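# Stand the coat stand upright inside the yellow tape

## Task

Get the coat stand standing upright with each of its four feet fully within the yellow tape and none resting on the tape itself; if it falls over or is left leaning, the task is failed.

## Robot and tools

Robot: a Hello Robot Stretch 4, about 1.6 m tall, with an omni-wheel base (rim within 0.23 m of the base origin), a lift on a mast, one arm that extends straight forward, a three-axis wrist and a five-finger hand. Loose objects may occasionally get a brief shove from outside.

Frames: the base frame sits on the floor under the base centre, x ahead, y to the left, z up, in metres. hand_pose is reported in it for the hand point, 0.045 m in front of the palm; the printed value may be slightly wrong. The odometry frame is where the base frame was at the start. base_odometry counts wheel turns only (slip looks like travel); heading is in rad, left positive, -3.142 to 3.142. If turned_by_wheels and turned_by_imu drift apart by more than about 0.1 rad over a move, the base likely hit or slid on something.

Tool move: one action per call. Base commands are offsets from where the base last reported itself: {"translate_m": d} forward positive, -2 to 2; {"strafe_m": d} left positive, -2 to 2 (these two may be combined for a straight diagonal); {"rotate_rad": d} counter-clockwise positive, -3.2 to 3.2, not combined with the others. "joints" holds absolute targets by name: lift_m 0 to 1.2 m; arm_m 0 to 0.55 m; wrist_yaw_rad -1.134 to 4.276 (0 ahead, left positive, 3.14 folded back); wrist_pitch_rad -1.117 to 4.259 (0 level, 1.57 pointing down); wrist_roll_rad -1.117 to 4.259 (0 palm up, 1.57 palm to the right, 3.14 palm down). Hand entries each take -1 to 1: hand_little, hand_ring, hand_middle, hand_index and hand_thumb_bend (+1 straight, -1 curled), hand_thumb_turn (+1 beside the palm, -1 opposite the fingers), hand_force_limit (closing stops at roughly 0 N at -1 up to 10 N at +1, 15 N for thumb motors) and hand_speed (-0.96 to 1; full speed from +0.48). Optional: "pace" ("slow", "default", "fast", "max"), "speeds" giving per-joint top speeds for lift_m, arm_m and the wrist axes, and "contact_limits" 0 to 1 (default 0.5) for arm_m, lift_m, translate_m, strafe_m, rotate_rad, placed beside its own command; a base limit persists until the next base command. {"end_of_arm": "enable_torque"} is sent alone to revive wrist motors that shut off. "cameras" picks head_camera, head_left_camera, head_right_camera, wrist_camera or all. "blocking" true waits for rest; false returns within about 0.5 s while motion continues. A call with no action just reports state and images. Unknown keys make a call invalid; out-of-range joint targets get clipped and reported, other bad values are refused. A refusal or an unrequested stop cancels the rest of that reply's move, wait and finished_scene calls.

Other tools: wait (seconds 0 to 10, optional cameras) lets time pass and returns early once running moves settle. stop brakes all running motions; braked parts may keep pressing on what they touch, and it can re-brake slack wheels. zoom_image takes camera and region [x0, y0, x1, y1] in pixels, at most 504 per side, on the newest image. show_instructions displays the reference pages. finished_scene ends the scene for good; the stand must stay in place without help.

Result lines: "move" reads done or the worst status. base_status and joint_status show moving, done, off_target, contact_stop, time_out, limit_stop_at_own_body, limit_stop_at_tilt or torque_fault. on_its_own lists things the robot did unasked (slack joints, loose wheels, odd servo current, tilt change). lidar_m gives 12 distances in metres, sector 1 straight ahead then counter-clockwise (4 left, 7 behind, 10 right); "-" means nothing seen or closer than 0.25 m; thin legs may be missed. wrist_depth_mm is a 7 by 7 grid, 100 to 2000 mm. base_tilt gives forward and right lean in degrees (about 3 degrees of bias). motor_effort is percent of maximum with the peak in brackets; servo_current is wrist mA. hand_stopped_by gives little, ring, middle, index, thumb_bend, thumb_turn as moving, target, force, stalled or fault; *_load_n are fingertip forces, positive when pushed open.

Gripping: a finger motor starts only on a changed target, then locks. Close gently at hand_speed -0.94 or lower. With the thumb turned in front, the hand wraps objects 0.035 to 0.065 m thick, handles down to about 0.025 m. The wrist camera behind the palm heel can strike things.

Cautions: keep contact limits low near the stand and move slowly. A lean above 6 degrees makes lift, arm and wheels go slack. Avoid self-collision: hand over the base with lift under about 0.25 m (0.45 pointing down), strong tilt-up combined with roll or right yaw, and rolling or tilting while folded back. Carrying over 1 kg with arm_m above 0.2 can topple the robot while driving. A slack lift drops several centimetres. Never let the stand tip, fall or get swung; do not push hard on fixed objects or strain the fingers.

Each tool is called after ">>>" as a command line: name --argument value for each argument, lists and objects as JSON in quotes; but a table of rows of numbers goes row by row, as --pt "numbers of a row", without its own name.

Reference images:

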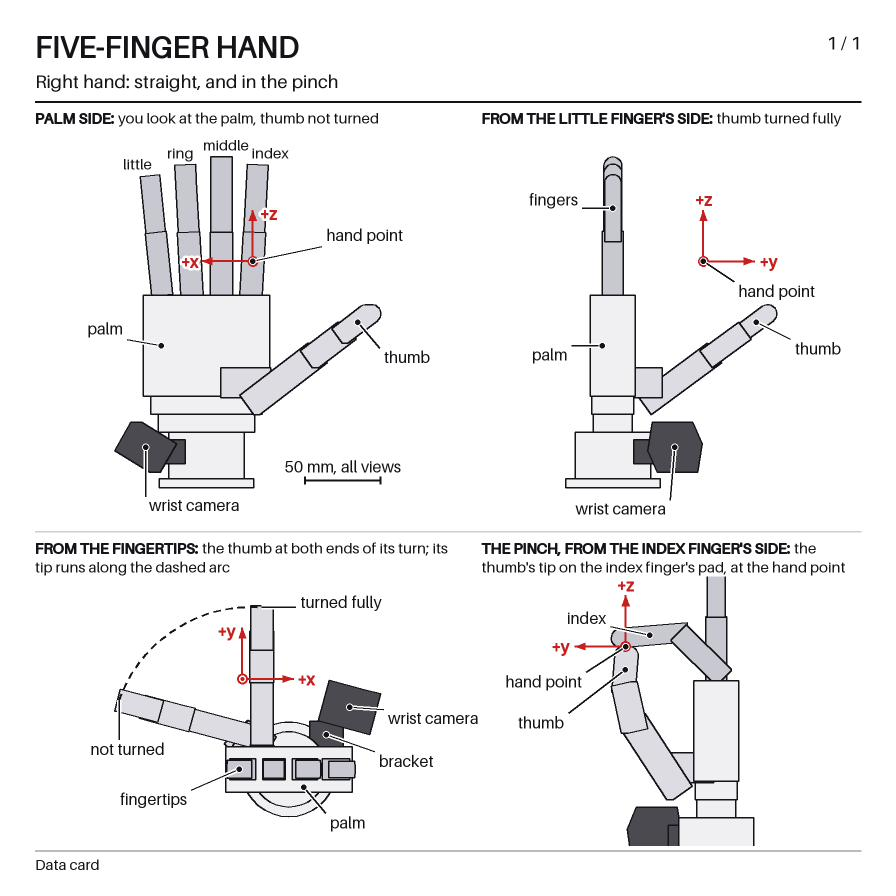

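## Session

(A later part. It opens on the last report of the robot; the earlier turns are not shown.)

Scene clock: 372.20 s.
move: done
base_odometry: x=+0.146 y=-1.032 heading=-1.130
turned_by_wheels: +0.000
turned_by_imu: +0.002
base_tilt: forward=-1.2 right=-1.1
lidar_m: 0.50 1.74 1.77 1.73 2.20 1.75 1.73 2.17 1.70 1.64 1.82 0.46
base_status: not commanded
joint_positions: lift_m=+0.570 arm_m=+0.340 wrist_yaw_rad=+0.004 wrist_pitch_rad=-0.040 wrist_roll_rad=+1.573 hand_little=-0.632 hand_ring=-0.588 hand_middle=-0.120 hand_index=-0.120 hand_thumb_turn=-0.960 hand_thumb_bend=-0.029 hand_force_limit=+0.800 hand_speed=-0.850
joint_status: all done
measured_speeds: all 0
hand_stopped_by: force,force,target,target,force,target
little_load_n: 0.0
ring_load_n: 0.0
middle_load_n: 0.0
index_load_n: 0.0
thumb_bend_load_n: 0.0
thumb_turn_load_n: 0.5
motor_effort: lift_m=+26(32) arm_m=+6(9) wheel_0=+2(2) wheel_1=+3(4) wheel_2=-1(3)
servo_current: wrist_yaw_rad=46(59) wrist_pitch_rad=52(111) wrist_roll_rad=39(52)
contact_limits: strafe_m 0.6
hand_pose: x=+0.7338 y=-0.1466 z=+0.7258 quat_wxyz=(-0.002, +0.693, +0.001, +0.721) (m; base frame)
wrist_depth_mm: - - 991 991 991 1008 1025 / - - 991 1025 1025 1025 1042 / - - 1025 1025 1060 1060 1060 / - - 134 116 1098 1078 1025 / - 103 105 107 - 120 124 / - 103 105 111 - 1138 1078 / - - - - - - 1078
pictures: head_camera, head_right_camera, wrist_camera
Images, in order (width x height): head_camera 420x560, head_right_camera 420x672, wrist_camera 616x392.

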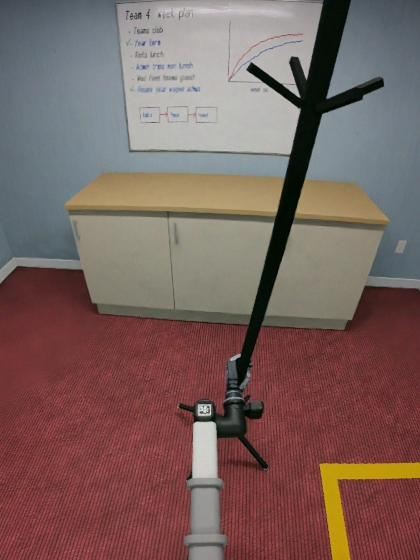

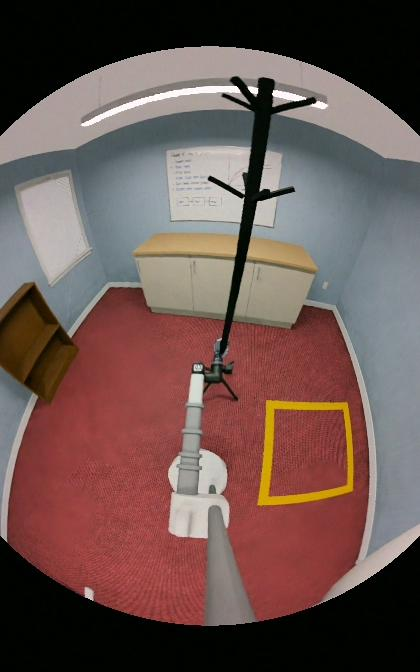

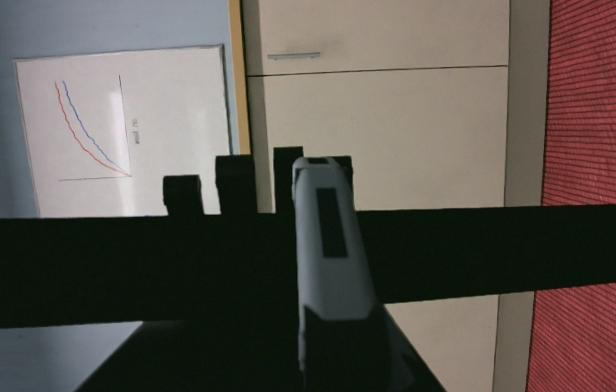

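>>> move --joints '{"arm_m": 0.37, "wrist_pitch_rad": 0.0}' --speeds '{"arm_m": 0.05, "wrist_pitch_rad": 0.06}' --cameras '["wrist_camera","head_camera"]'

>>> zoom_image --camera "head_camera" --region '[150, 330, 320, 520]'

Scene clock: 381.37 s.
move: done
base_odometry: x=+0.146 y=-1.032 heading=-1.130
turned_by_wheels: +0.000
turned_by_imu: +0.002
base_tilt: forward=-1.2 right=-1.1
lidar_m: 0.54 1.71 1.76 1.73 2.20 1.75 1.71 2.18 1.70 1.69 1.82 0.55
base_status: not commanded
joint_positions: lift_m=+0.570 arm_m=+0.370 wrist_yaw_rad=+0.005 wrist_pitch_rad=+0.001 wrist_roll_rad=+1.573 hand_little=-0.632 hand_ring=-0.588 hand_middle=-0.120 hand_index=-0.120 hand_thumb_turn=-0.960 hand_thumb_bend=-0.029 hand_force_limit=+0.800 hand_speed=-0.850
joint_status: all done
measured_speeds: translate_m=+0.000 strafe_m=+0.000 rotate_rad=+0.000 lift_m=+0.000 arm_m=+0.000 wrist_yaw_rad=+0.002 wrist_pitch_rad=+0.001 wrist_roll_rad=+0.000
hand_stopped_by: force,force,target,target,force,target
little_load_n: 0.0
ring_load_n: 5.5
middle_load_n: 0.0
index_load_n: -0.5
thumb_bend_load_n: 0.0
thumb_turn_load_n: 0.0
motor_effort: lift_m=+26(27) arm_m=+5(9) wheel_0=+2(3) wheel_1=+4(4) wheel_2=+0(1)
servo_current: wrist_yaw_rad=39(59) wrist_pitch_rad=52(91) wrist_roll_rad=33(46)
contact_limits: strafe_m 0.6
hand_pose: x=+0.7629 y=-0.1465 z=+0.7166 quat_wxyz=(-0.003, +0.708, +0.001, +0.707) (m; base frame)
wrist_depth_mm: - - 946 976 991 991 960 / - - 976 991 1025 1025 960 / - - 1008 1025 1042 1060 976 / - - 134 130 144 1060 931 / 109 114 118 122 131 138 142 / 108 114 119 124 - 1205 1008 / - - - - - - 1025
pictures: head_camera, wrist_camera
Images, in order (width x height): head_camera 420x560, wrist_camera 616x392.

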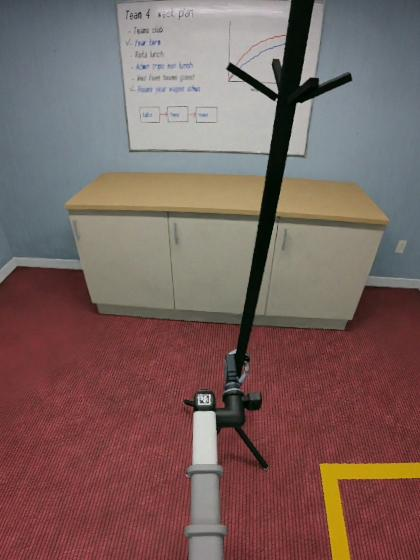

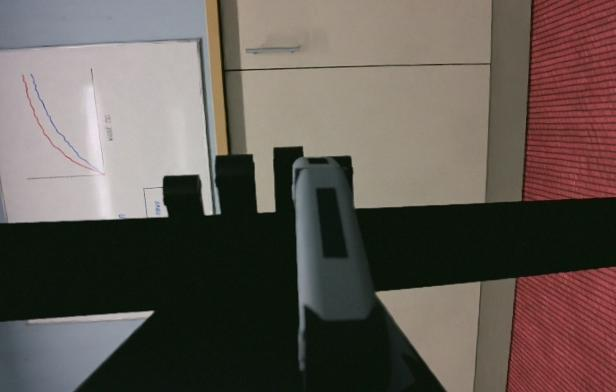

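Scaled by 2.653 from the camera's 420x560 image, which has a finer 1200x1600 frame.

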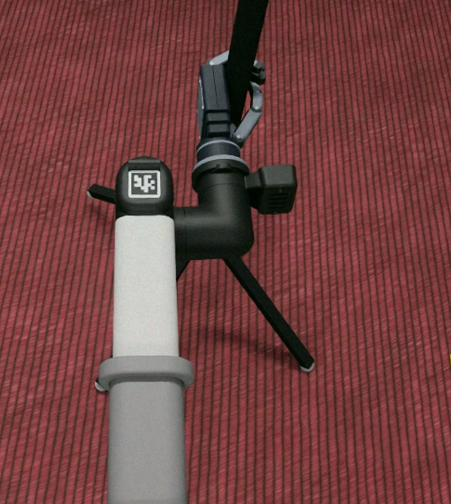

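>>> move --joints '{"arm_m": 0.44}' --speeds '{"arm_m": 0.04}' --cameras '["wrist_camera","head_camera"]'

>>> zoom_image --camera "head_camera" --region '[150, 330, 320, 520]'

Scene clock: 386.07 s.
move: done
base_odometry: x=+0.146 y=-1.032 heading=-1.130
turned_by_wheels: +0.000
turned_by_imu: +0.001
base_tilt: forward=-1.1 right=-1.1
lidar_m: 0.65 1.73 1.77 1.74 2.20 1.75 1.72 2.19 1.70 1.67 1.81 0.75
base_status: not commanded
joint_positions: lift_m=+0.570 arm_m=+0.440 wrist_yaw_rad=+0.005 wrist_pitch_rad=+0.007 wrist_roll_rad=+1.573 hand_little=-0.632 hand_ring=-0.588 hand_middle=-0.120 hand_index=-0.120 hand_thumb_turn=-0.960 hand_thumb_bend=-0.029 hand_force_limit=+0.800 hand_speed=-0.850
joint_status: all done
measured_speeds: all 0
hand_stopped_by: force,force,target,target,force,target
little_load_n: 0.0
ring_load_n: 5.0
middle_load_n: 0.0
index_load_n: 0.0
thumb_bend_load_n: 0.0
thumb_turn_load_n: 0.0
motor_effort: lift_m=+27(27) arm_m=+5(8) wheel_0=+3(3) wheel_1=+3(4) wheel_2=+0(0)
servo_current: wrist_yaw_rad=46(59) wrist_pitch_rad=65(65) wrist_roll_rad=39(46)
contact_limits: strafe_m 0.6
hand_pose: x=+0.8327 y=-0.1464 z=+0.7152 quat_wxyz=(-0.003, +0.710, +0.001, +0.705) (m; base frame)
wrist_depth_mm: - - 878 904 917 960 904 / - - 904 917 946 976 917 / - - 931 946 976 1008 946 / - - 137 129 141 1008 904 / 111 116 118 121 128 132 135 / 111 116 120 123 - 1160 960 / - - - - - - 960
pictures: head_camera, wrist_camera
Images, in order (width x height): head_camera 420x560, wrist_camera 616x392.

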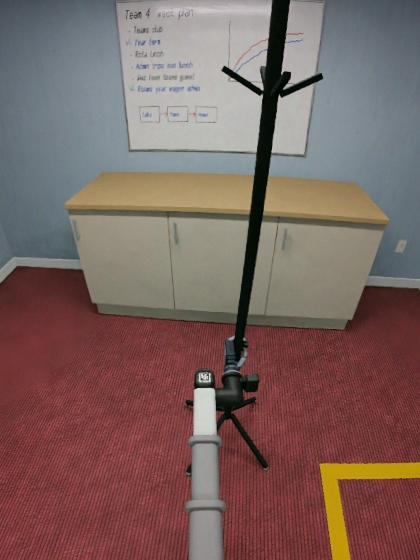

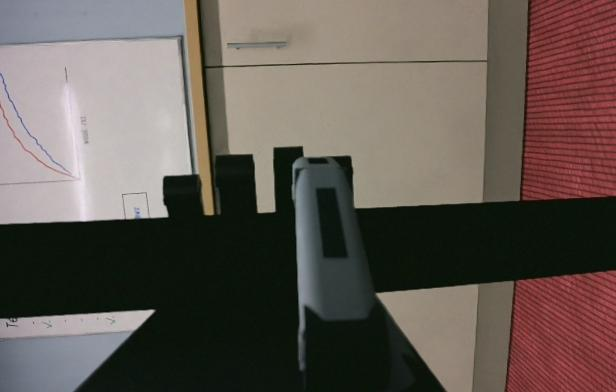

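Scaled by 2.653 from the camera's 420x560 image, which has a finer 1200x1600 frame.

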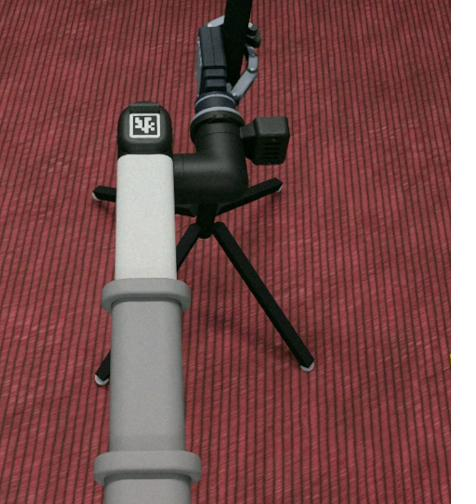

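>>> move --joints '{"arm_m": 0.49}' --speeds '{"arm_m": 0.03}' --cameras '["wrist_camera","head_camera"]'

>>> zoom_image --camera "head_camera" --region '[150, 330, 320, 520]'

Scene clock: 390.23 s.
move: done
base_odometry: x=+0.146 y=-1.032 heading=-1.129
turned_by_wheels: +0.000
turned_by_imu: +0.001
base_tilt: forward=-1.1 right=-1.2
lidar_m: 0.70 1.71 1.76 1.73 2.18 1.72 1.72 2.13 1.72 1.67 1.81 0.74
base_status: not commanded
joint_positions: lift_m=+0.570 arm_m=+0.490 wrist_yaw_rad=+0.005 wrist_pitch_rad=+0.008 wrist_roll_rad=+1.573 hand_little=-0.632 hand_ring=-0.588 hand_middle=-0.120 hand_index=-0.120 hand_thumb_turn=-0.960 hand_thumb_bend=-0.029 hand_force_limit=+0.800 hand_speed=-0.850
joint_status: all done
measured_speeds: all 0
hand_stopped_by: force,force,target,target,force,target
little_load_n: 0.0
ring_load_n: 0.5
middle_load_n: 0.0
index_load_n: 0.0
thumb_bend_load_n: 0.0
thumb_turn_load_n: 0.0
motor_effort: lift_m=+26(27) arm_m=+7(8) wheel_0=+3(3) wheel_1=+3(4) wheel_2=+0(1)
servo_current: wrist_yaw_rad=46(65) wrist_pitch_rad=65(72) wrist_roll_rad=39(52)
contact_limits: strafe_m 0.6
hand_pose: x=+0.8825 y=-0.1464 z=+0.7150 quat_wxyz=(-0.003, +0.710, +0.001, +0.704) (m; base frame)
wrist_depth_mm: - - 831 854 866 891 931 / - - 866 878 904 904 946 / - - 866 891 917 931 976 / - - 135 122 946 960 960 / 109 111 112 113 - 118 119 / 109 111 113 116 - 1098 991 / - - - - - - 1008
pictures: head_camera, wrist_camera
Images, in order (width x height): head_camera 420x560, wrist_camera 616x392.

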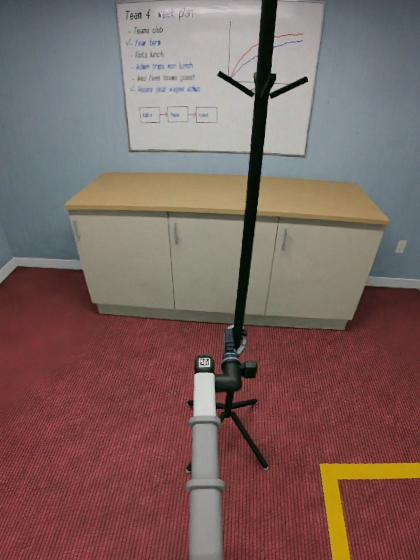

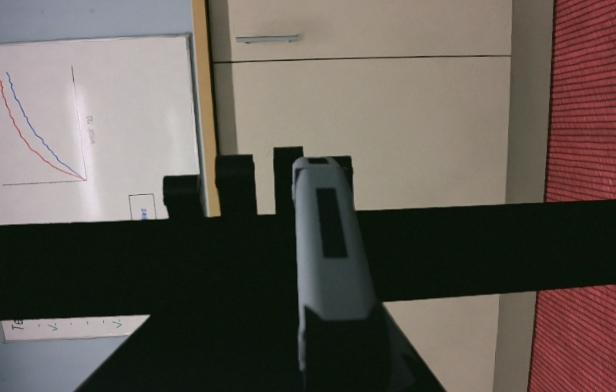

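Scaled by 2.653 from the camera's 420x560 image, which has a finer 1200x1600 frame.

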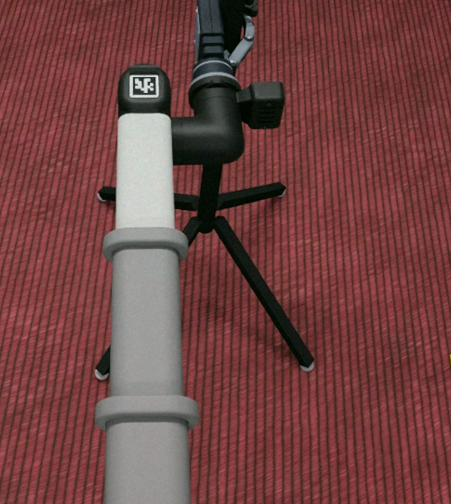

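>>> move --joints '{"hand_little": 1, "hand_ring": 1, "hand_middle": 1, "hand_index": 1, "hand_thumb_bend": 1, "hand_speed": -0.5}' --cameras '["wrist_camera"]'

Scene clock: 439.57 s.
move: done
base_odometry: x=+0.146 y=-1.032 heading=-1.129
turned_by_wheels: +0.000
turned_by_imu: +0.001
base_tilt: forward=-1.1 right=-1.0
lidar_m: 0.69 1.71 1.77 1.75 2.18 1.75 1.70 2.16 1.69 1.66 1.79 0.75
base_status: not commanded
joint_positions: lift_m=+0.570 arm_m=+0.490 wrist_yaw_rad=+0.005 wrist_pitch_rad=+0.008 wrist_roll_rad=+1.573 hand_little=+1.000 hand_ring=+1.000 hand_middle=+1.000 hand_index=+1.000 hand_thumb_turn=-0.960 hand_thumb_bend=+1.000 hand_force_limit=+0.800 hand_speed=-0.500
joint_status: all done
measured_speeds: all 0
hand_stopped_by: target,target,target,target,target,target
little_load_n: 0.0
ring_load_n: 0.0
middle_load_n: 0.0
index_load_n: 0.0
thumb_bend_load_n: 0.0
thumb_turn_load_n: 0.5
motor_effort: lift_m=+27(27) arm_m=+8(8) wheel_0=+3(4) wheel_1=+3(4) wheel_2=+0(1)
servo_current: wrist_yaw_rad=59(65) wrist_pitch_rad=59(72) wrist_roll_rad=39(52)
contact_limits: strafe_m 0.6
hand_pose: x=+0.8825 y=-0.1464 z=+0.7150 quat_wxyz=(-0.003, +0.710, +0.001, +0.704) (m; base frame)
wrist_depth_mm: - - 842 842 866 878 931 / - - 878 854 904 904 946 / - - 891 891 - 946 960 / - - 904 917 - 946 976 / 109 111 112 113 - 118 119 / 109 111 113 116 - 1078 1008 / - - - - - - 991
pictures: wrist_camera
Images, in order (width x height): wrist_camera 616x392.

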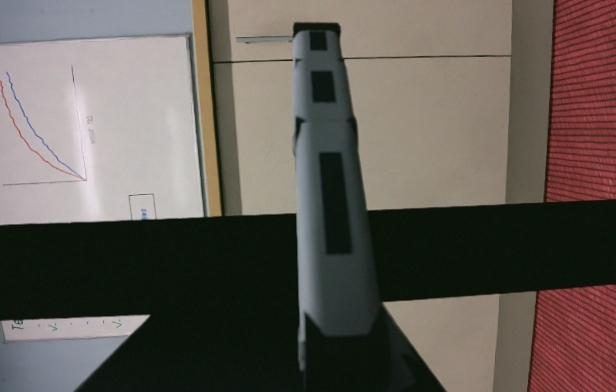

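>>> move --base '{"strafe_m": 0.015}' --pace "slow"

>>> move --joints '{"arm_m": 0.15, "hand_thumb_turn": -1.0}' --speeds '{"arm_m": 0.15}' --cameras '["all"]'

>>> zoom_image --camera "head_camera" --region '[150, 330, 350, 530]'

>>> zoom_image --camera "head_right_camera" --region '[130, 310, 380, 560]'

Scene clock: 443.37 s.
move: done
base_odometry: x=+0.159 y=-1.026 heading=-1.129
turned_by_wheels: +0.001
turned_by_imu: +0.002
base_tilt: forward=-1.2 right=-1.1
lidar_m: 0.77 1.74 1.74 1.69 2.19 1.71 1.73 2.19 1.70 1.67 1.82 0.74
base_status: done
joint_positions: lift_m=+0.570 arm_m=+0.490 wrist_yaw_rad=+0.005 wrist_pitch_rad=+0.008 wrist_roll_rad=+1.572 hand_little=+1.000 hand_ring=+1.000 hand_middle=+1.000 hand_index=+1.000 hand_thumb_turn=-0.960 hand_thumb_bend=+1.000 hand_force_limit=+0.800 hand_speed=-0.500
joint_status: not commanded
measured_speeds: all 0
hand_stopped_by: target,target,target,target,target,target
little_load_n: 0.0
ring_load_n: 0.0
middle_load_n: 0.0
index_load_n: 0.0
thumb_bend_load_n: 0.0
thumb_turn_load_n: 0.5
motor_effort: lift_m=+26(27) arm_m=+7(7) wheel_0=-2(5) wheel_1=+11(17) wheel_2=+1(3)
servo_current: wrist_yaw_rad=46(65) wrist_pitch_rad=65(72) wrist_roll_rad=39(46)
hand_pose: x=+0.8825 y=-0.1465 z=+0.7150 quat_wxyz=(-0.002, +0.710, +0.001, +0.704) (m; base frame)
wrist_depth_mm: - - 854 854 878 891 946 / - - 866 866 904 917 946 / - - 878 891 - 946 960 / - - 904 917 - 946 960 / 108 110 112 113 - 118 119 / 107 111 113 117 - 1098 976 / - - - - - - 991
pictures: none

Scene clock: 446.30 s.
move: off_target
base_odometry: x=+0.159 y=-1.026 heading=-1.129
turned_by_wheels: +0.000
turned_by_imu: +0.000
base_tilt: forward=-1.1 right=-1.0
lidar_m: 0.73 1.72 1.76 1.72 2.18 1.74 1.71 2.21 1.71 1.69 1.82 0.73
base_status: not commanded
joint_positions: lift_m=+0.570 arm_m=+0.150 wrist_yaw_rad=+0.002 wrist_pitch_rad=+0.008 wrist_roll_rad=+1.572 hand_little=+1.000 hand_ring=+1.000 hand_middle=+1.000 hand_index=+1.000 hand_thumb_turn=-0.960 hand_thumb_bend=+1.000 hand_force_limit=+0.800 hand_speed=-0.500
joint_status: hand_thumb_turn off_target (ended at -0.960, target -1.000); the others done
measured_speeds: all 0
hand_stopped_by: target,target,target,target,target,target
little_load_n: 0.0
ring_load_n: 0.0
middle_load_n: 0.0
index_load_n: 0.0
thumb_bend_load_n: 0.0
thumb_turn_load_n: 0.5
motor_effort: lift_m=+27(27) arm_m=-7(9) wheel_0=-2(3) wheel_1=+9(11) wheel_2=+1(1)
servo_current: wrist_yaw_rad=52(59) wrist_pitch_rad=65(72) wrist_roll_rad=33(52)
hand_pose: x=+0.5426 y=-0.1471 z=+0.7150 quat_wxyz=(-0.001, +0.710, +0.000, +0.704) (m; base frame)
wrist_depth_mm: - - 1182 1182 1205 1255 960 / - - 1229 1182 1229 1255 960 / - - 1229 1229 - 1255 991 / 436 449 459 466 - 492 904 / - - 1281 1281 - 1281 991 / - - 130 128 - 1255 991 / - - - - - - 991
pictures: head_camera, head_left_camera, head_right_camera, wrist_camera
Images, in order (width x height): head_camera 420x560, head_left_camera 420x672, head_right_camera 420x672, wrist_camera 616x392.

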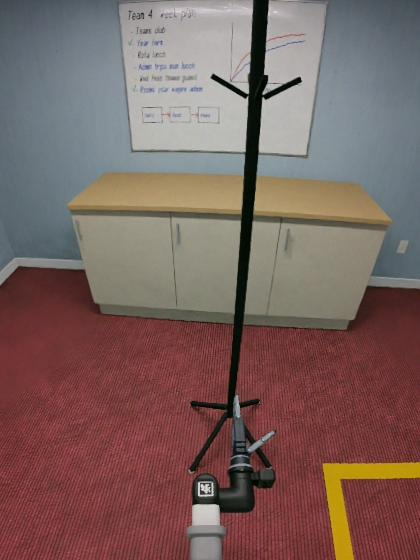

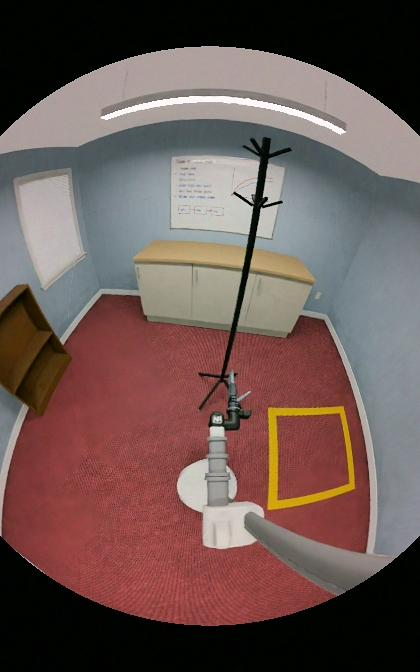

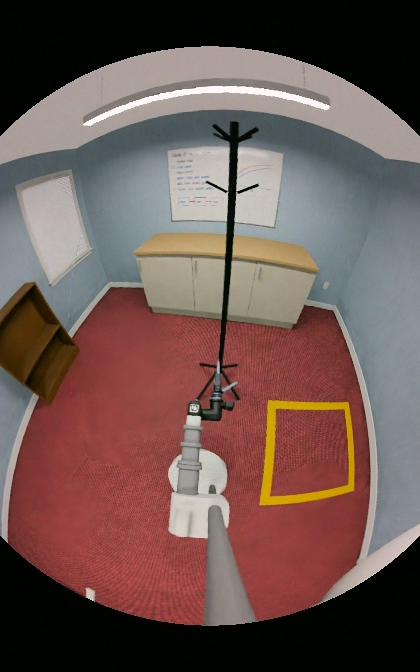

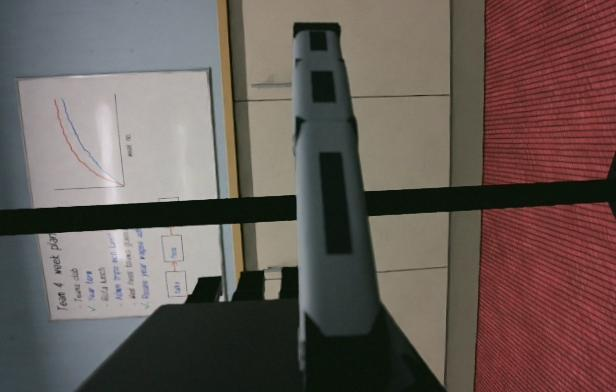

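Scaled by 2.520 from the camera's 420x560 image, which has a finer 1200x1600 frame.

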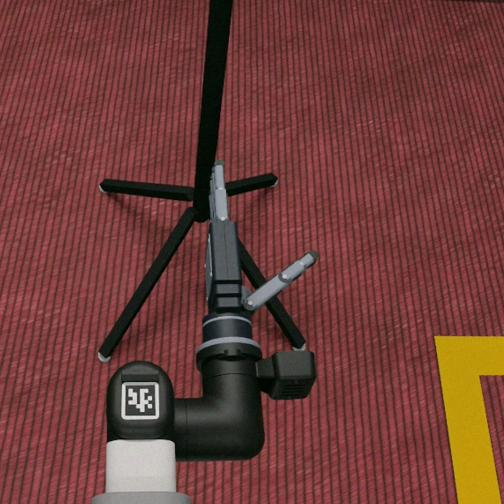

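Scaled by 2.016 from the camera's 420x672 image, which has a finer 600x960 frame.

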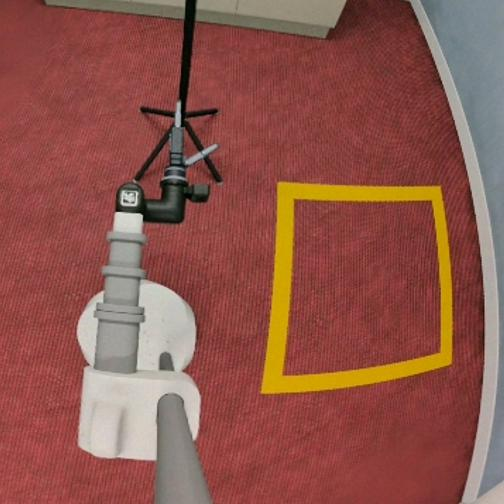

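>>> move --base '{"translate_m": 0.313, "strafe_m": -0.689}' --cameras '[]'

>>> move --base '{"rotate_rad": 0.969}' --joints '{"lift_m": 0.3, "wrist_pitch_rad": 0.0, "wrist_yaw_rad": 0.0, "hand_thumb_turn": -0.98}' --cameras '["all"]'

>>> zoom_image --camera "head_right_camera" --region '[90, 310, 340, 560]'

Scene clock: 462.70 s.
move: done
base_odometry: x=-0.330 y=-1.603 heading=-1.129
turned_by_wheels: +0.000
turned_by_imu: +0.004
base_tilt: forward=-1.3 right=-1.0
lidar_m: 1.18 0.59 0.58 2.34 2.86 2.12 2.86 1.37 1.04 1.02 1.15 1.26
base_status: done
joint_positions: lift_m=+0.570 arm_m=+0.150 wrist_yaw_rad=+0.002 wrist_pitch_rad=+0.008 wrist_roll_rad=+1.572 hand_little=+1.000 hand_ring=+1.000 hand_middle=+1.000 hand_index=+1.000 hand_thumb_turn=-0.960 hand_thumb_bend=+1.000 hand_force_limit=+0.800 hand_speed=-0.500
joint_status: not commanded
measured_speeds: all 0
hand_stopped_by: target,target,target,target,target,target
little_load_n: 0.0
ring_load_n: 0.0
middle_load_n: 0.0
index_load_n: 0.0
thumb_bend_load_n: 0.0
thumb_turn_load_n: 0.5
motor_effort: lift_m=+26(27) arm_m=-7(7) wheel_0=+6(16) wheel_1=-7(15) wheel_2=-4(11)
servo_current: wrist_yaw_rad=52(59) wrist_pitch_rad=65(72) wrist_roll_rad=46(52)
hand_pose: x=+0.5426 y=-0.1471 z=+0.7150 quat_wxyz=(-0.001, +0.710, +0.000, +0.704) (m; base frame)
wrist_depth_mm: - - - 115 - 1229 931 / - - - 104 - 1118 946 / - - 842 866 - 891 960 / - - 866 878 - 917 976 / - - 878 904 - 946 991 / - - 130 128 - 976 991 / - - - - - - 1008
pictures: none
No camera images: "cameras" was empty.

Scene clock: 464.87 s.
move: done
base_odometry: x=-0.330 y=-1.603 heading=-0.161
turned_by_wheels: +0.968
turned_by_imu: +0.946
base_tilt: forward=-1.2 right=-1.1
lidar_m: 0.66 2.33 2.78 2.17 2.06 1.54 1.10 1.05 1.11 1.52 1.19 0.78
base_status: done
joint_positions: lift_m=+0.301 arm_m=+0.150 wrist_yaw_rad=+0.001 wrist_pitch_rad=+0.008 wrist_roll_rad=+1.572 hand_little=+1.000 hand_ring=+1.000 hand_middle=+1.000 hand_index=+1.000 hand_thumb_turn=-0.980 hand_thumb_bend=+1.000 hand_force_limit=+0.800 hand_speed=-0.500
joint_status: all done
measured_speeds: all 0
hand_stopped_by: target,target,target,target,target,target
little_load_n: 0.0
ring_load_n: 0.0
middle_load_n: 0.0
index_load_n: 0.0
thumb_bend_load_n: 0.0
thumb_turn_load_n: 0.5
motor_effort: lift_m=+15(22) arm_m=-7(7) wheel_0=-3(11) wheel_1=-4(12) wheel_2=-3(12)
servo_current: wrist_yaw_rad=39(91) wrist_pitch_rad=72(117) wrist_roll_rad=39(52)
hand_pose: x=+0.5425 y=-0.1473 z=+0.4460 quat_wxyz=(-0.001, +0.710, +0.000, +0.704) (m; base frame)
wrist_depth_mm: - 1060 1098 1060 1138 831 591 / - - 1308 1229 1205 831 392 / - - 1618 1661 - 854 585 / - - 379 379 - 397 347 / - - - - - 820 621 / - - 166 128 - 788 574 / - - - - - - 634
pictures: head_camera, head_left_camera, head_right_camera, wrist_camera
Images, in order (width x height): head_camera 420x560, head_left_camera 420x672, head_right_camera 420x672, wrist_camera 616x392.

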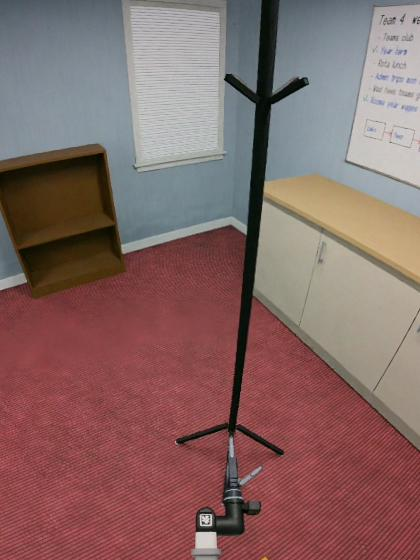

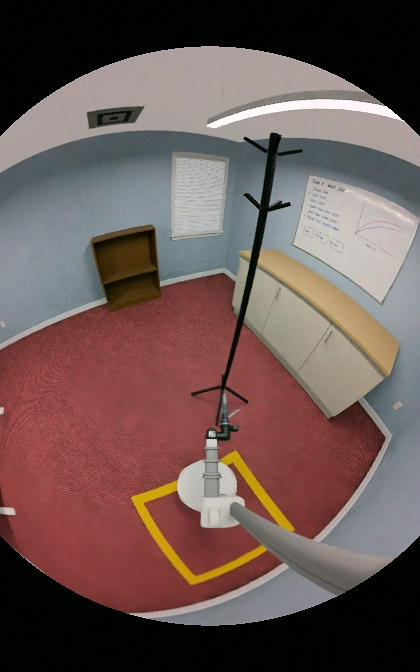

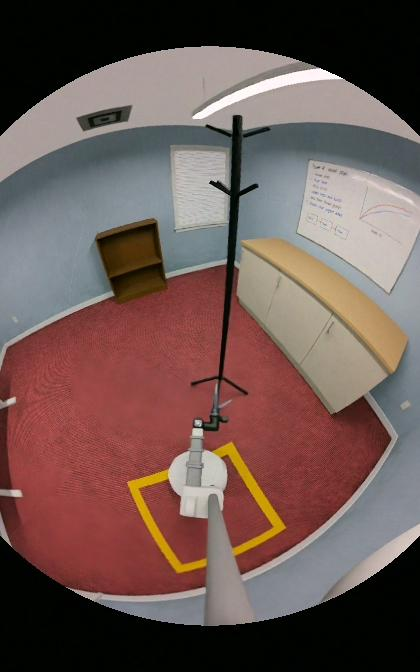

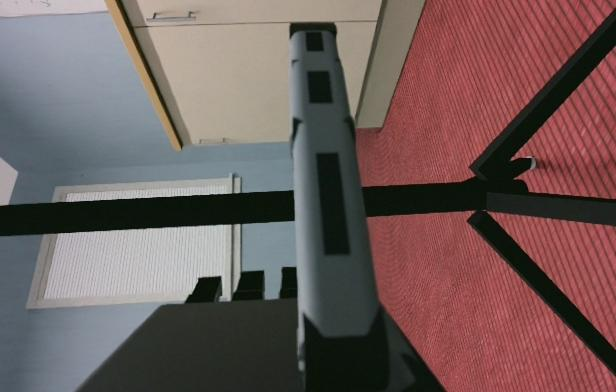

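Scaled by 2.016 from the camera's 420x672 image, which has a finer 600x960 frame.

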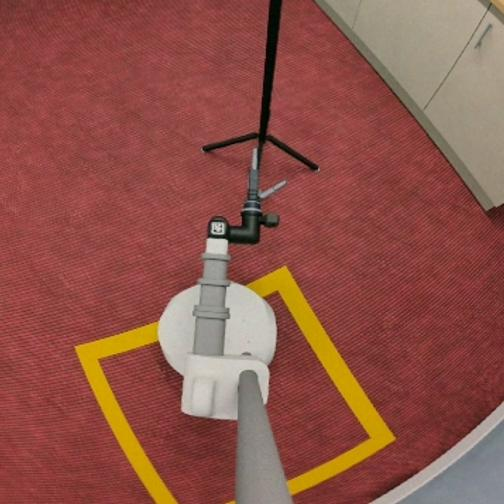

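>>> move --joints '{"lift_m": 0.18}' --speeds '{"lift_m": 0.1}' --contact_limits '{"lift_m": 0.2}' --cameras '[]'

>>> move --base '{"translate_m": 0.16}' --pace "slow" --contact_limits '{"translate_m": 0.2}' --cameras '["wrist_camera","head_camera"]'

>>> zoom_image --camera "head_camera" --region '[150, 380, 330, 560]'

Scene clock: 471.73 s.
move: done
base_odometry: x=-0.330 y=-1.603 heading=-0.161
turned_by_wheels: +0.000
turned_by_imu: +0.001
base_tilt: forward=-1.2 right=-1.0
lidar_m: 0.57 2.35 2.78 2.16 2.06 1.51 1.10 1.02 1.06 1.50 1.22 0.77
base_status: not commanded
joint_positions: lift_m=+0.181 arm_m=+0.150 wrist_yaw_rad=+0.001 wrist_pitch_rad=+0.008 wrist_roll_rad=+1.572 hand_little=+1.000 hand_ring=+1.000 hand_middle=+1.000 hand_index=+1.000 hand_thumb_turn=-0.980 hand_thumb_bend=+1.000 hand_force_limit=+0.800 hand_speed=-0.500
joint_status: all done
measured_speeds: all 0
hand_stopped_by: target,target,target,target,target,target
little_load_n: 0.0
ring_load_n: 0.0
middle_load_n: 0.0
index_load_n: 0.0
thumb_bend_load_n: 0.0
thumb_turn_load_n: 0.5
motor_effort: lift_m=+15(20) arm_m=-7(7) wheel_0=-3(3) wheel_1=-4(5) wheel_2=-3(4)
servo_current: wrist_yaw_rad=52(52) wrist_pitch_rad=59(65) wrist_roll_rad=46(52)
contact_limits: lift_m 0.2
hand_pose: x=+0.5425 y=-0.1473 z=+0.3260 quat_wxyz=(-0.001, +0.710, +0.000, +0.704) (m; base frame)
wrist_depth_mm: - 1060 1098 1060 976 634 439 / - 1255 1308 1255 878 544 449 / - - 1576 1661 - 627 452 / - - 377 379 - 564 455 / - - - - - 574 442 / - - 166 128 - 574 462 / - - - - - - 466
pictures: none
No camera images: "cameras" was empty.

Scene clock: 474.63 s.
move: done
base_odometry: x=-0.172 y=-1.628 heading=-0.161
turned_by_wheels: +0.000
turned_by_imu: +0.000
base_tilt: forward=-1.2 right=-1.2
lidar_m: 0.43 2.19 2.62 2.21 2.13 1.73 1.23 1.17 1.25 1.17 1.14 0.54
base_status: done
joint_positions: lift_m=+0.181 arm_m=+0.150 wrist_yaw_rad=+0.001 wrist_pitch_rad=+0.008 wrist_roll_rad=+1.572 hand_little=+1.000 hand_ring=+1.000 hand_middle=+1.000 hand_index=+1.000 hand_thumb_turn=-0.980 hand_thumb_bend=+1.000 hand_force_limit=+0.800 hand_speed=-0.500
joint_status: not commanded
measured_speeds: all 0
hand_stopped_by: target,target,target,target,target,target
little_load_n: 0.0
ring_load_n: 0.0
middle_load_n: 0.0
index_load_n: 0.0
thumb_bend_load_n: 0.0
thumb_turn_load_n: 0.0
motor_effort: lift_m=+15(16) arm_m=-7(7) wheel_0=+4(8) wheel_1=+7(12) wheel_2=-8(15)
servo_current: wrist_yaw_rad=52(59) wrist_pitch_rad=59(72) wrist_roll_rad=33(52)
contact_limits: lift_m 0.2; translate_m 0.2
hand_pose: x=+0.5425 y=-0.1473 z=+0.3260 quat_wxyz=(-0.001, +0.710, +0.000, +0.704) (m; base frame)
wrist_depth_mm: 976 991 1025 960 946 603 222 / - 1160 1205 1138 891 609 410 / - - 1464 - - 225 452 / - - - - - 227 455 / 211 216 220 222 - 206 177 / - - 166 128 - 248 462 / - - - - - - 263
pictures: head_camera, wrist_camera
Images, in order (width x height): head_camera 420x560, wrist_camera 616x392.

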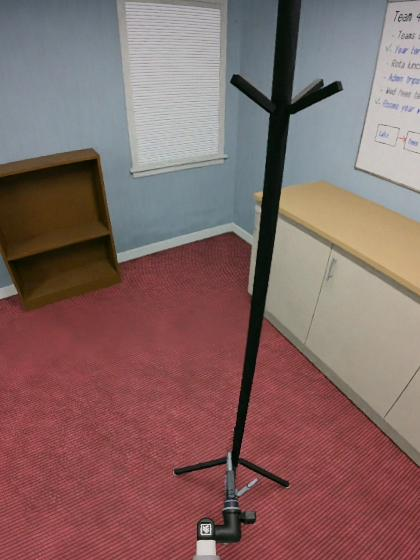

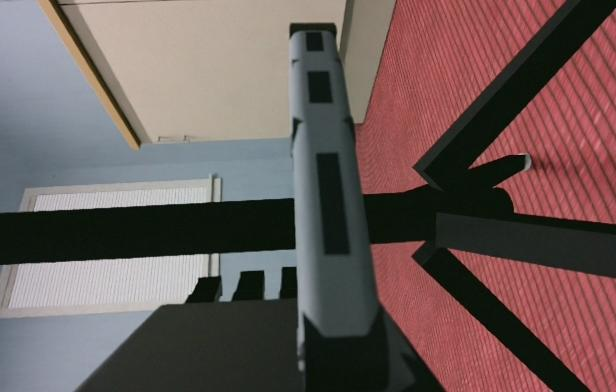

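Scaled by 2.800 from the camera's 420x560 image, which has a finer 1200x1600 frame.

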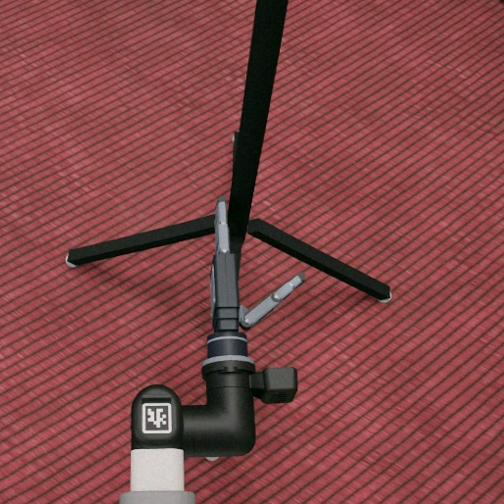

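>>> move --base '{"translate_m": 0.087, "strafe_m": 0.004}' --pace "slow" --contact_limits '{"translate_m": 0.2}' --cameras '["wrist_camera"]'

>>> move --joints '{"hand_middle": -1, "hand_index": -1, "hand_ring": -0.1, "hand_little": -0.1, "hand_speed": -0.85, "hand_force_limit": -0.5}' --cameras '["wrist_camera"]'

Scene clock: 483.23 s.
move: done
base_odometry: x=-0.086 y=-1.638 heading=-0.161
turned_by_wheels: +0.000
turned_by_imu: +0.001
base_tilt: forward=-1.2 right=-1.1
lidar_m: 0.44 2.14 2.56 2.27 2.16 1.78 1.31 1.25 1.31 1.13 1.10 0.37
base_status: done
joint_positions: lift_m=+0.181 arm_m=+0.150 wrist_yaw_rad=+0.001 wrist_pitch_rad=+0.008 wrist_roll_rad=+1.572 hand_little=+1.000 hand_ring=+1.000 hand_middle=+1.000 hand_index=+1.000 hand_thumb_turn=-0.980 hand_thumb_bend=+1.000 hand_force_limit=+0.800 hand_speed=-0.500
joint_status: not commanded
measured_speeds: all 0
hand_stopped_by: target,target,target,target,target,target
little_load_n: 0.0
ring_load_n: 0.0
middle_load_n: -0.5
index_load_n: 0.0
thumb_bend_load_n: 0.0
thumb_turn_load_n: 0.5
motor_effort: lift_m=+15(16) arm_m=-7(7) wheel_0=+3(7) wheel_1=+7(13) wheel_2=-7(13)
servo_current: wrist_yaw_rad=46(52) wrist_pitch_rad=65(72) wrist_roll_rad=39(52)
contact_limits: lift_m 0.2; translate_m 0.2
hand_pose: x=+0.5425 y=-0.1473 z=+0.3260 quat_wxyz=(-0.001, +0.710, +0.000, +0.704) (m; base frame)
wrist_depth_mm: 931 931 960 931 946 603 439 / - 1098 1138 1078 878 615 462 / - - - - - 621 140 / - - - - - 146 143 / 128 131 133 - - 140 124 / - - 131 128 - 165 154 / - - - - - - 466
pictures: wrist_camera
Images, in order (width x height): wrist_camera 616x392.

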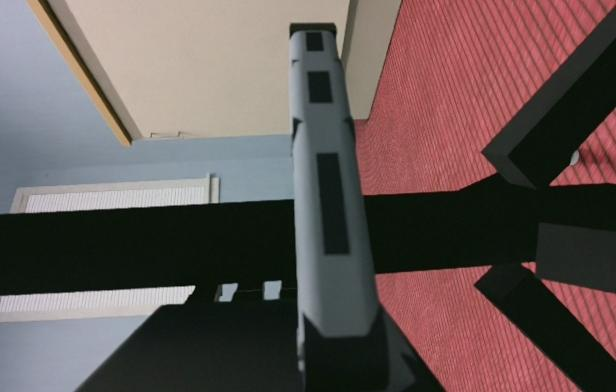

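Scene clock: 488.27 s.
move: off_target
base_odometry: x=-0.086 y=-1.638 heading=-0.161
turned_by_wheels: +0.000
turned_by_imu: +0.001
base_tilt: forward=-1.1 right=-1.1
lidar_m: 0.45 2.14 2.55 2.26 2.19 1.82 1.33 1.25 1.32 1.13 1.08 0.36
base_status: not commanded
joint_positions: lift_m=+0.181 arm_m=+0.150 wrist_yaw_rad=+0.001 wrist_pitch_rad=+0.008 wrist_roll_rad=+1.572 hand_little=-0.100 hand_ring=-0.100 hand_middle=-0.124 hand_index=-0.083 hand_thumb_turn=-0.980 hand_thumb_bend=+1.000 hand_force_limit=-0.500 hand_speed=-0.850
joint_status: hand_middle off_target (ended at -0.124, target -1.000); hand_index off_target (ended at -0.083, target -1.000); the others done
measured_speeds: all 0
hand_stopped_by: target,target,force,force,target,target
little_load_n: 0.0
ring_load_n: 0.0
middle_load_n: 4.5
index_load_n: 0.0
thumb_bend_load_n: -0.5
thumb_turn_load_n: 0.0
motor_effort: lift_m=+15(16) arm_m=-7(7) wheel_0=+3(4) wheel_1=+6(8) wheel_2=-7(8)
servo_current: wrist_yaw_rad=46(52) wrist_pitch_rad=65(72) wrist_roll_rad=39(52)
contact_limits: lift_m 0.2; translate_m 0.2
hand_pose: x=+0.5425 y=-0.1473 z=+0.3260 quat_wxyz=(-0.001, +0.710, +0.000, +0.704) (m; base frame)
wrist_depth_mm: 931 946 960 931 960 609 439 / - 1118 1160 1078 891 615 466 / - - - 1397 - 627 139 / - - 164 - - 144 142 / 128 130 132 - - 139 124 / - - 131 128 - 164 153 / - - - - - - 492
pictures: wrist_camera
Images, in order (width x height): wrist_camera 616x392.

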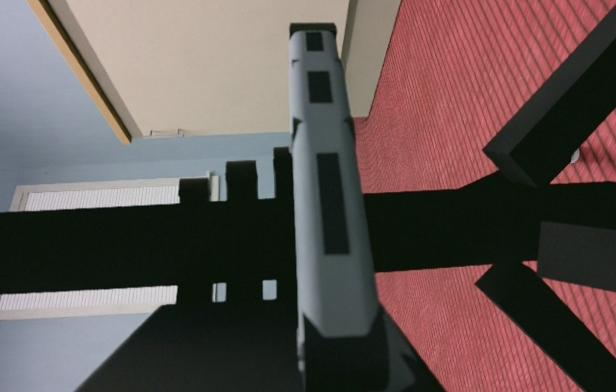

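>>> move --joints '{"hand_thumb_bend": -1, "hand_speed": -0.7}' --cameras '[]'

>>> move --joints '{"hand_middle": -0.98, "hand_index": -0.98, "hand_speed": -0.85, "hand_force_limit": 0.6}' --cameras '["wrist_camera","head_camera"]'

Scene clock: 494.83 s.
move: off_target
base_odometry: x=-0.086 y=-1.638 heading=-0.161
turned_by_wheels: +0.000
turned_by_imu: +0.002
base_tilt: forward=-1.2 right=-1.0
lidar_m: 0.45 2.15 2.56 2.32 2.17 1.82 1.32 1.25 1.33 1.14 1.09 0.47
base_status: not commanded
joint_positions: lift_m=+0.181 arm_m=+0.150 wrist_yaw_rad=+0.001 wrist_pitch_rad=+0.008 wrist_roll_rad=+1.572 hand_little=-0.100 hand_ring=-0.100 hand_middle=-0.124 hand_index=-0.083 hand_thumb_turn=-0.980 hand_thumb_bend=-0.037 hand_force_limit=-0.500 hand_speed=-0.700
joint_status: hand_thumb_bend off_target (ended at -0.037, target -1.000); the others done
measured_speeds: all 0
hand_stopped_by: target,target,force,force,force,target
little_load_n: 0.0
ring_load_n: 0.0
middle_load_n: 5.5
index_load_n: 0.0
thumb_bend_load_n: 5.5
thumb_turn_load_n: 0.5
motor_effort: lift_m=+15(16) arm_m=-7(7) wheel_0=+2(3) wheel_1=+7(7) wheel_2=-7(7)
servo_current: wrist_yaw_rad=39(59) wrist_pitch_rad=59(72) wrist_roll_rad=39(52)
contact_limits: lift_m 0.2; translate_m 0.2
hand_pose: x=+0.5425 y=-0.1473 z=+0.3260 quat_wxyz=(-0.001, +0.710, +0.000, +0.704) (m; base frame)
wrist_depth_mm: 917 960 960 991 1025 609 439 / - 1118 1138 1182 1078 615 466 / - - - 1397 1098 627 140 / - - 164 138 145 145 142 / 127 130 132 - 136 140 124 / - - 130 128 - 169 153 / - - - - - - 488
pictures: none
No camera images: "cameras" was empty.

Scene clock: 495.33 s.
move: off_target
base_odometry: x=-0.086 y=-1.638 heading=-0.161
turned_by_wheels: +0.000
turned_by_imu: +0.000
base_tilt: forward=-1.3 right=-1.0
lidar_m: 0.45 2.14 2.57 2.28 2.19 1.84 1.30 1.26 1.33 1.14 1.08 0.45
base_status: not commanded
joint_positions: lift_m=+0.180 arm_m=+0.150 wrist_yaw_rad=+0.001 wrist_pitch_rad=+0.008 wrist_roll_rad=+1.572 hand_little=-0.100 hand_ring=-0.100 hand_middle=-0.136 hand_index=-0.135 hand_thumb_turn=-0.980 hand_thumb_bend=-0.036 hand_force_limit=+0.600 hand_speed=-0.850
joint_status: hand_middle off_target (ended at -0.136, target -0.980); hand_index off_target (ended at -0.135, target -0.980); the others done
measured_speeds: all 0
hand_stopped_by: target,target,force,force,force,target
little_load_n: 0.0
ring_load_n: 0.0
middle_load_n: 0.5
index_load_n: 9.5
thumb_bend_load_n: 7.5
thumb_turn_load_n: 0.0
motor_effort: lift_m=+15(16) arm_m=-7(7) wheel_0=+1(3) wheel_1=+6(7) wheel_2=-5(7)
servo_current: wrist_yaw_rad=33(52) wrist_pitch_rad=59(72) wrist_roll_rad=39(46)
contact_limits: lift_m 0.2; translate_m 0.2
hand_pose: x=+0.5425 y=-0.1473 z=+0.3259 quat_wxyz=(-0.001, +0.710, +0.000, +0.704) (m; base frame)
wrist_depth_mm: 931 946 976 976 991 609 442 / - 1118 1160 1182 1078 615 462 / - - - 1397 1118 627 139 / - - 164 138 143 145 141 / 127 129 131 - 135 139 123 / - - 131 128 - 549 - / - - - - - - -
pictures: head_camera, wrist_camera
Images, in order (width x height): head_camera 420x560, wrist_camera 616x392.

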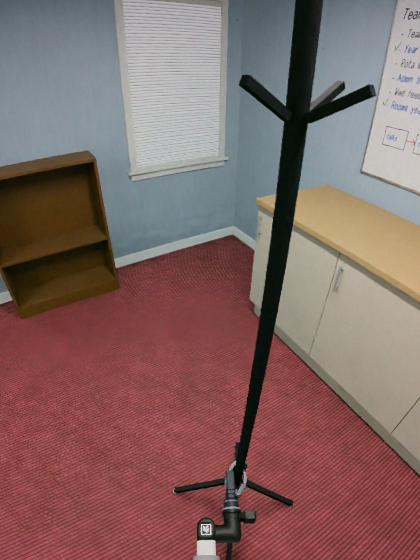

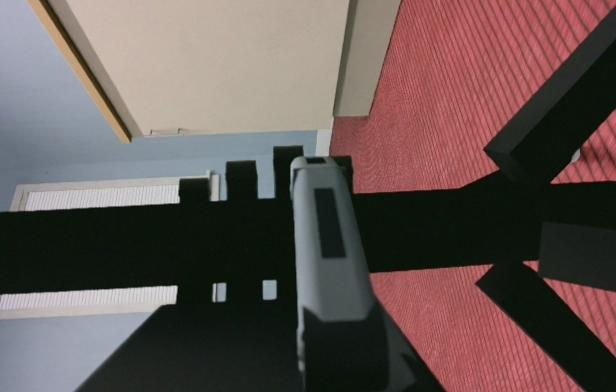

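>>> move --base '{"translate_m": -0.06}' --pace "slow" --contact_limits '{"translate_m": 0.8}' --cameras '["wrist_camera","head_camera"]'

>>> zoom_image --camera "head_camera" --region '[150, 380, 330, 560]'

Scene clock: 499.43 s.
move: done
base_odometry: x=-0.145 y=-1.629 heading=-0.161
turned_by_wheels: +0.000
turned_by_imu: +0.001
base_tilt: forward=-1.1 right=-1.1
lidar_m: 0.44 2.18 2.60 2.28 2.13 1.77 1.28 1.20 1.24 1.18 1.10 0.36
base_status: done
joint_positions: lift_m=+0.180 arm_m=+0.150 wrist_yaw_rad=+0.006 wrist_pitch_rad=+0.008 wrist_roll_rad=+1.572 hand_little=-0.100 hand_ring=-0.100 hand_middle=-0.136 hand_index=-0.136 hand_thumb_turn=-0.980 hand_thumb_bend=-0.038 hand_force_limit=+0.600 hand_speed=-0.850
joint_status: not commanded
measured_speeds: all 0
hand_stopped_by: target,target,force,force,force,target
little_load_n: 0.0
ring_load_n: 0.0
middle_load_n: 0.0
index_load_n: 7.5
thumb_bend_load_n: 1.0
thumb_turn_load_n: 0.5
motor_effort: lift_m=+17(17) arm_m=-7(7) wheel_0=-6(12) wheel_1=-8(13) wheel_2=+13(19)
servo_current: wrist_yaw_rad=46(65) wrist_pitch_rad=65(65) wrist_roll_rad=33(46)
contact_limits: lift_m 0.2; translate_m 0.8
hand_pose: x=+0.5432 y=-0.1462 z=+0.3259 quat_wxyz=(-0.003, +0.710, +0.002, +0.704) (m; base frame)
wrist_depth_mm: - 991 1008 1025 1060 609 442 / - 1182 1205 1255 1098 621 469 / - - - - 1138 627 138 / - - 164 138 145 144 141 / 127 129 131 - 135 138 123 / - - 131 128 - 175 - / - - - - - - -
pictures: head_camera, wrist_camera
Images, in order (width x height): head_camera 420x560, wrist_camera 616x392.

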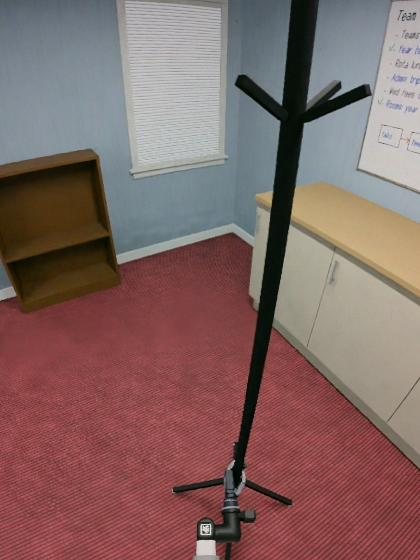

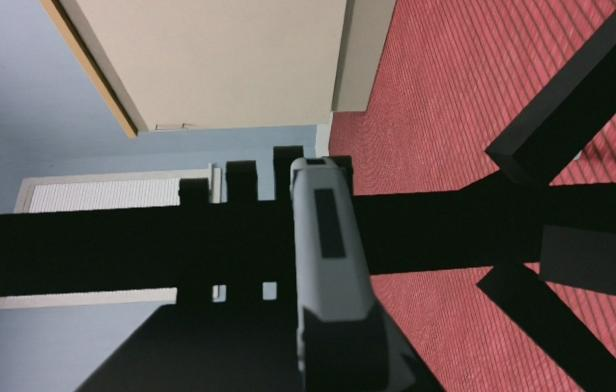

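Scaled by 2.800 from the camera's 420x560 image, which has a finer 1200x1600 frame.

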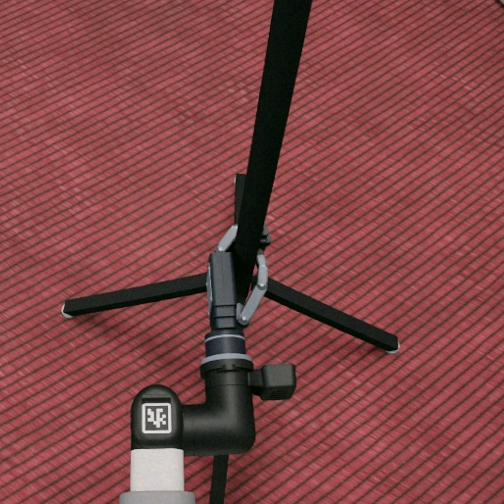

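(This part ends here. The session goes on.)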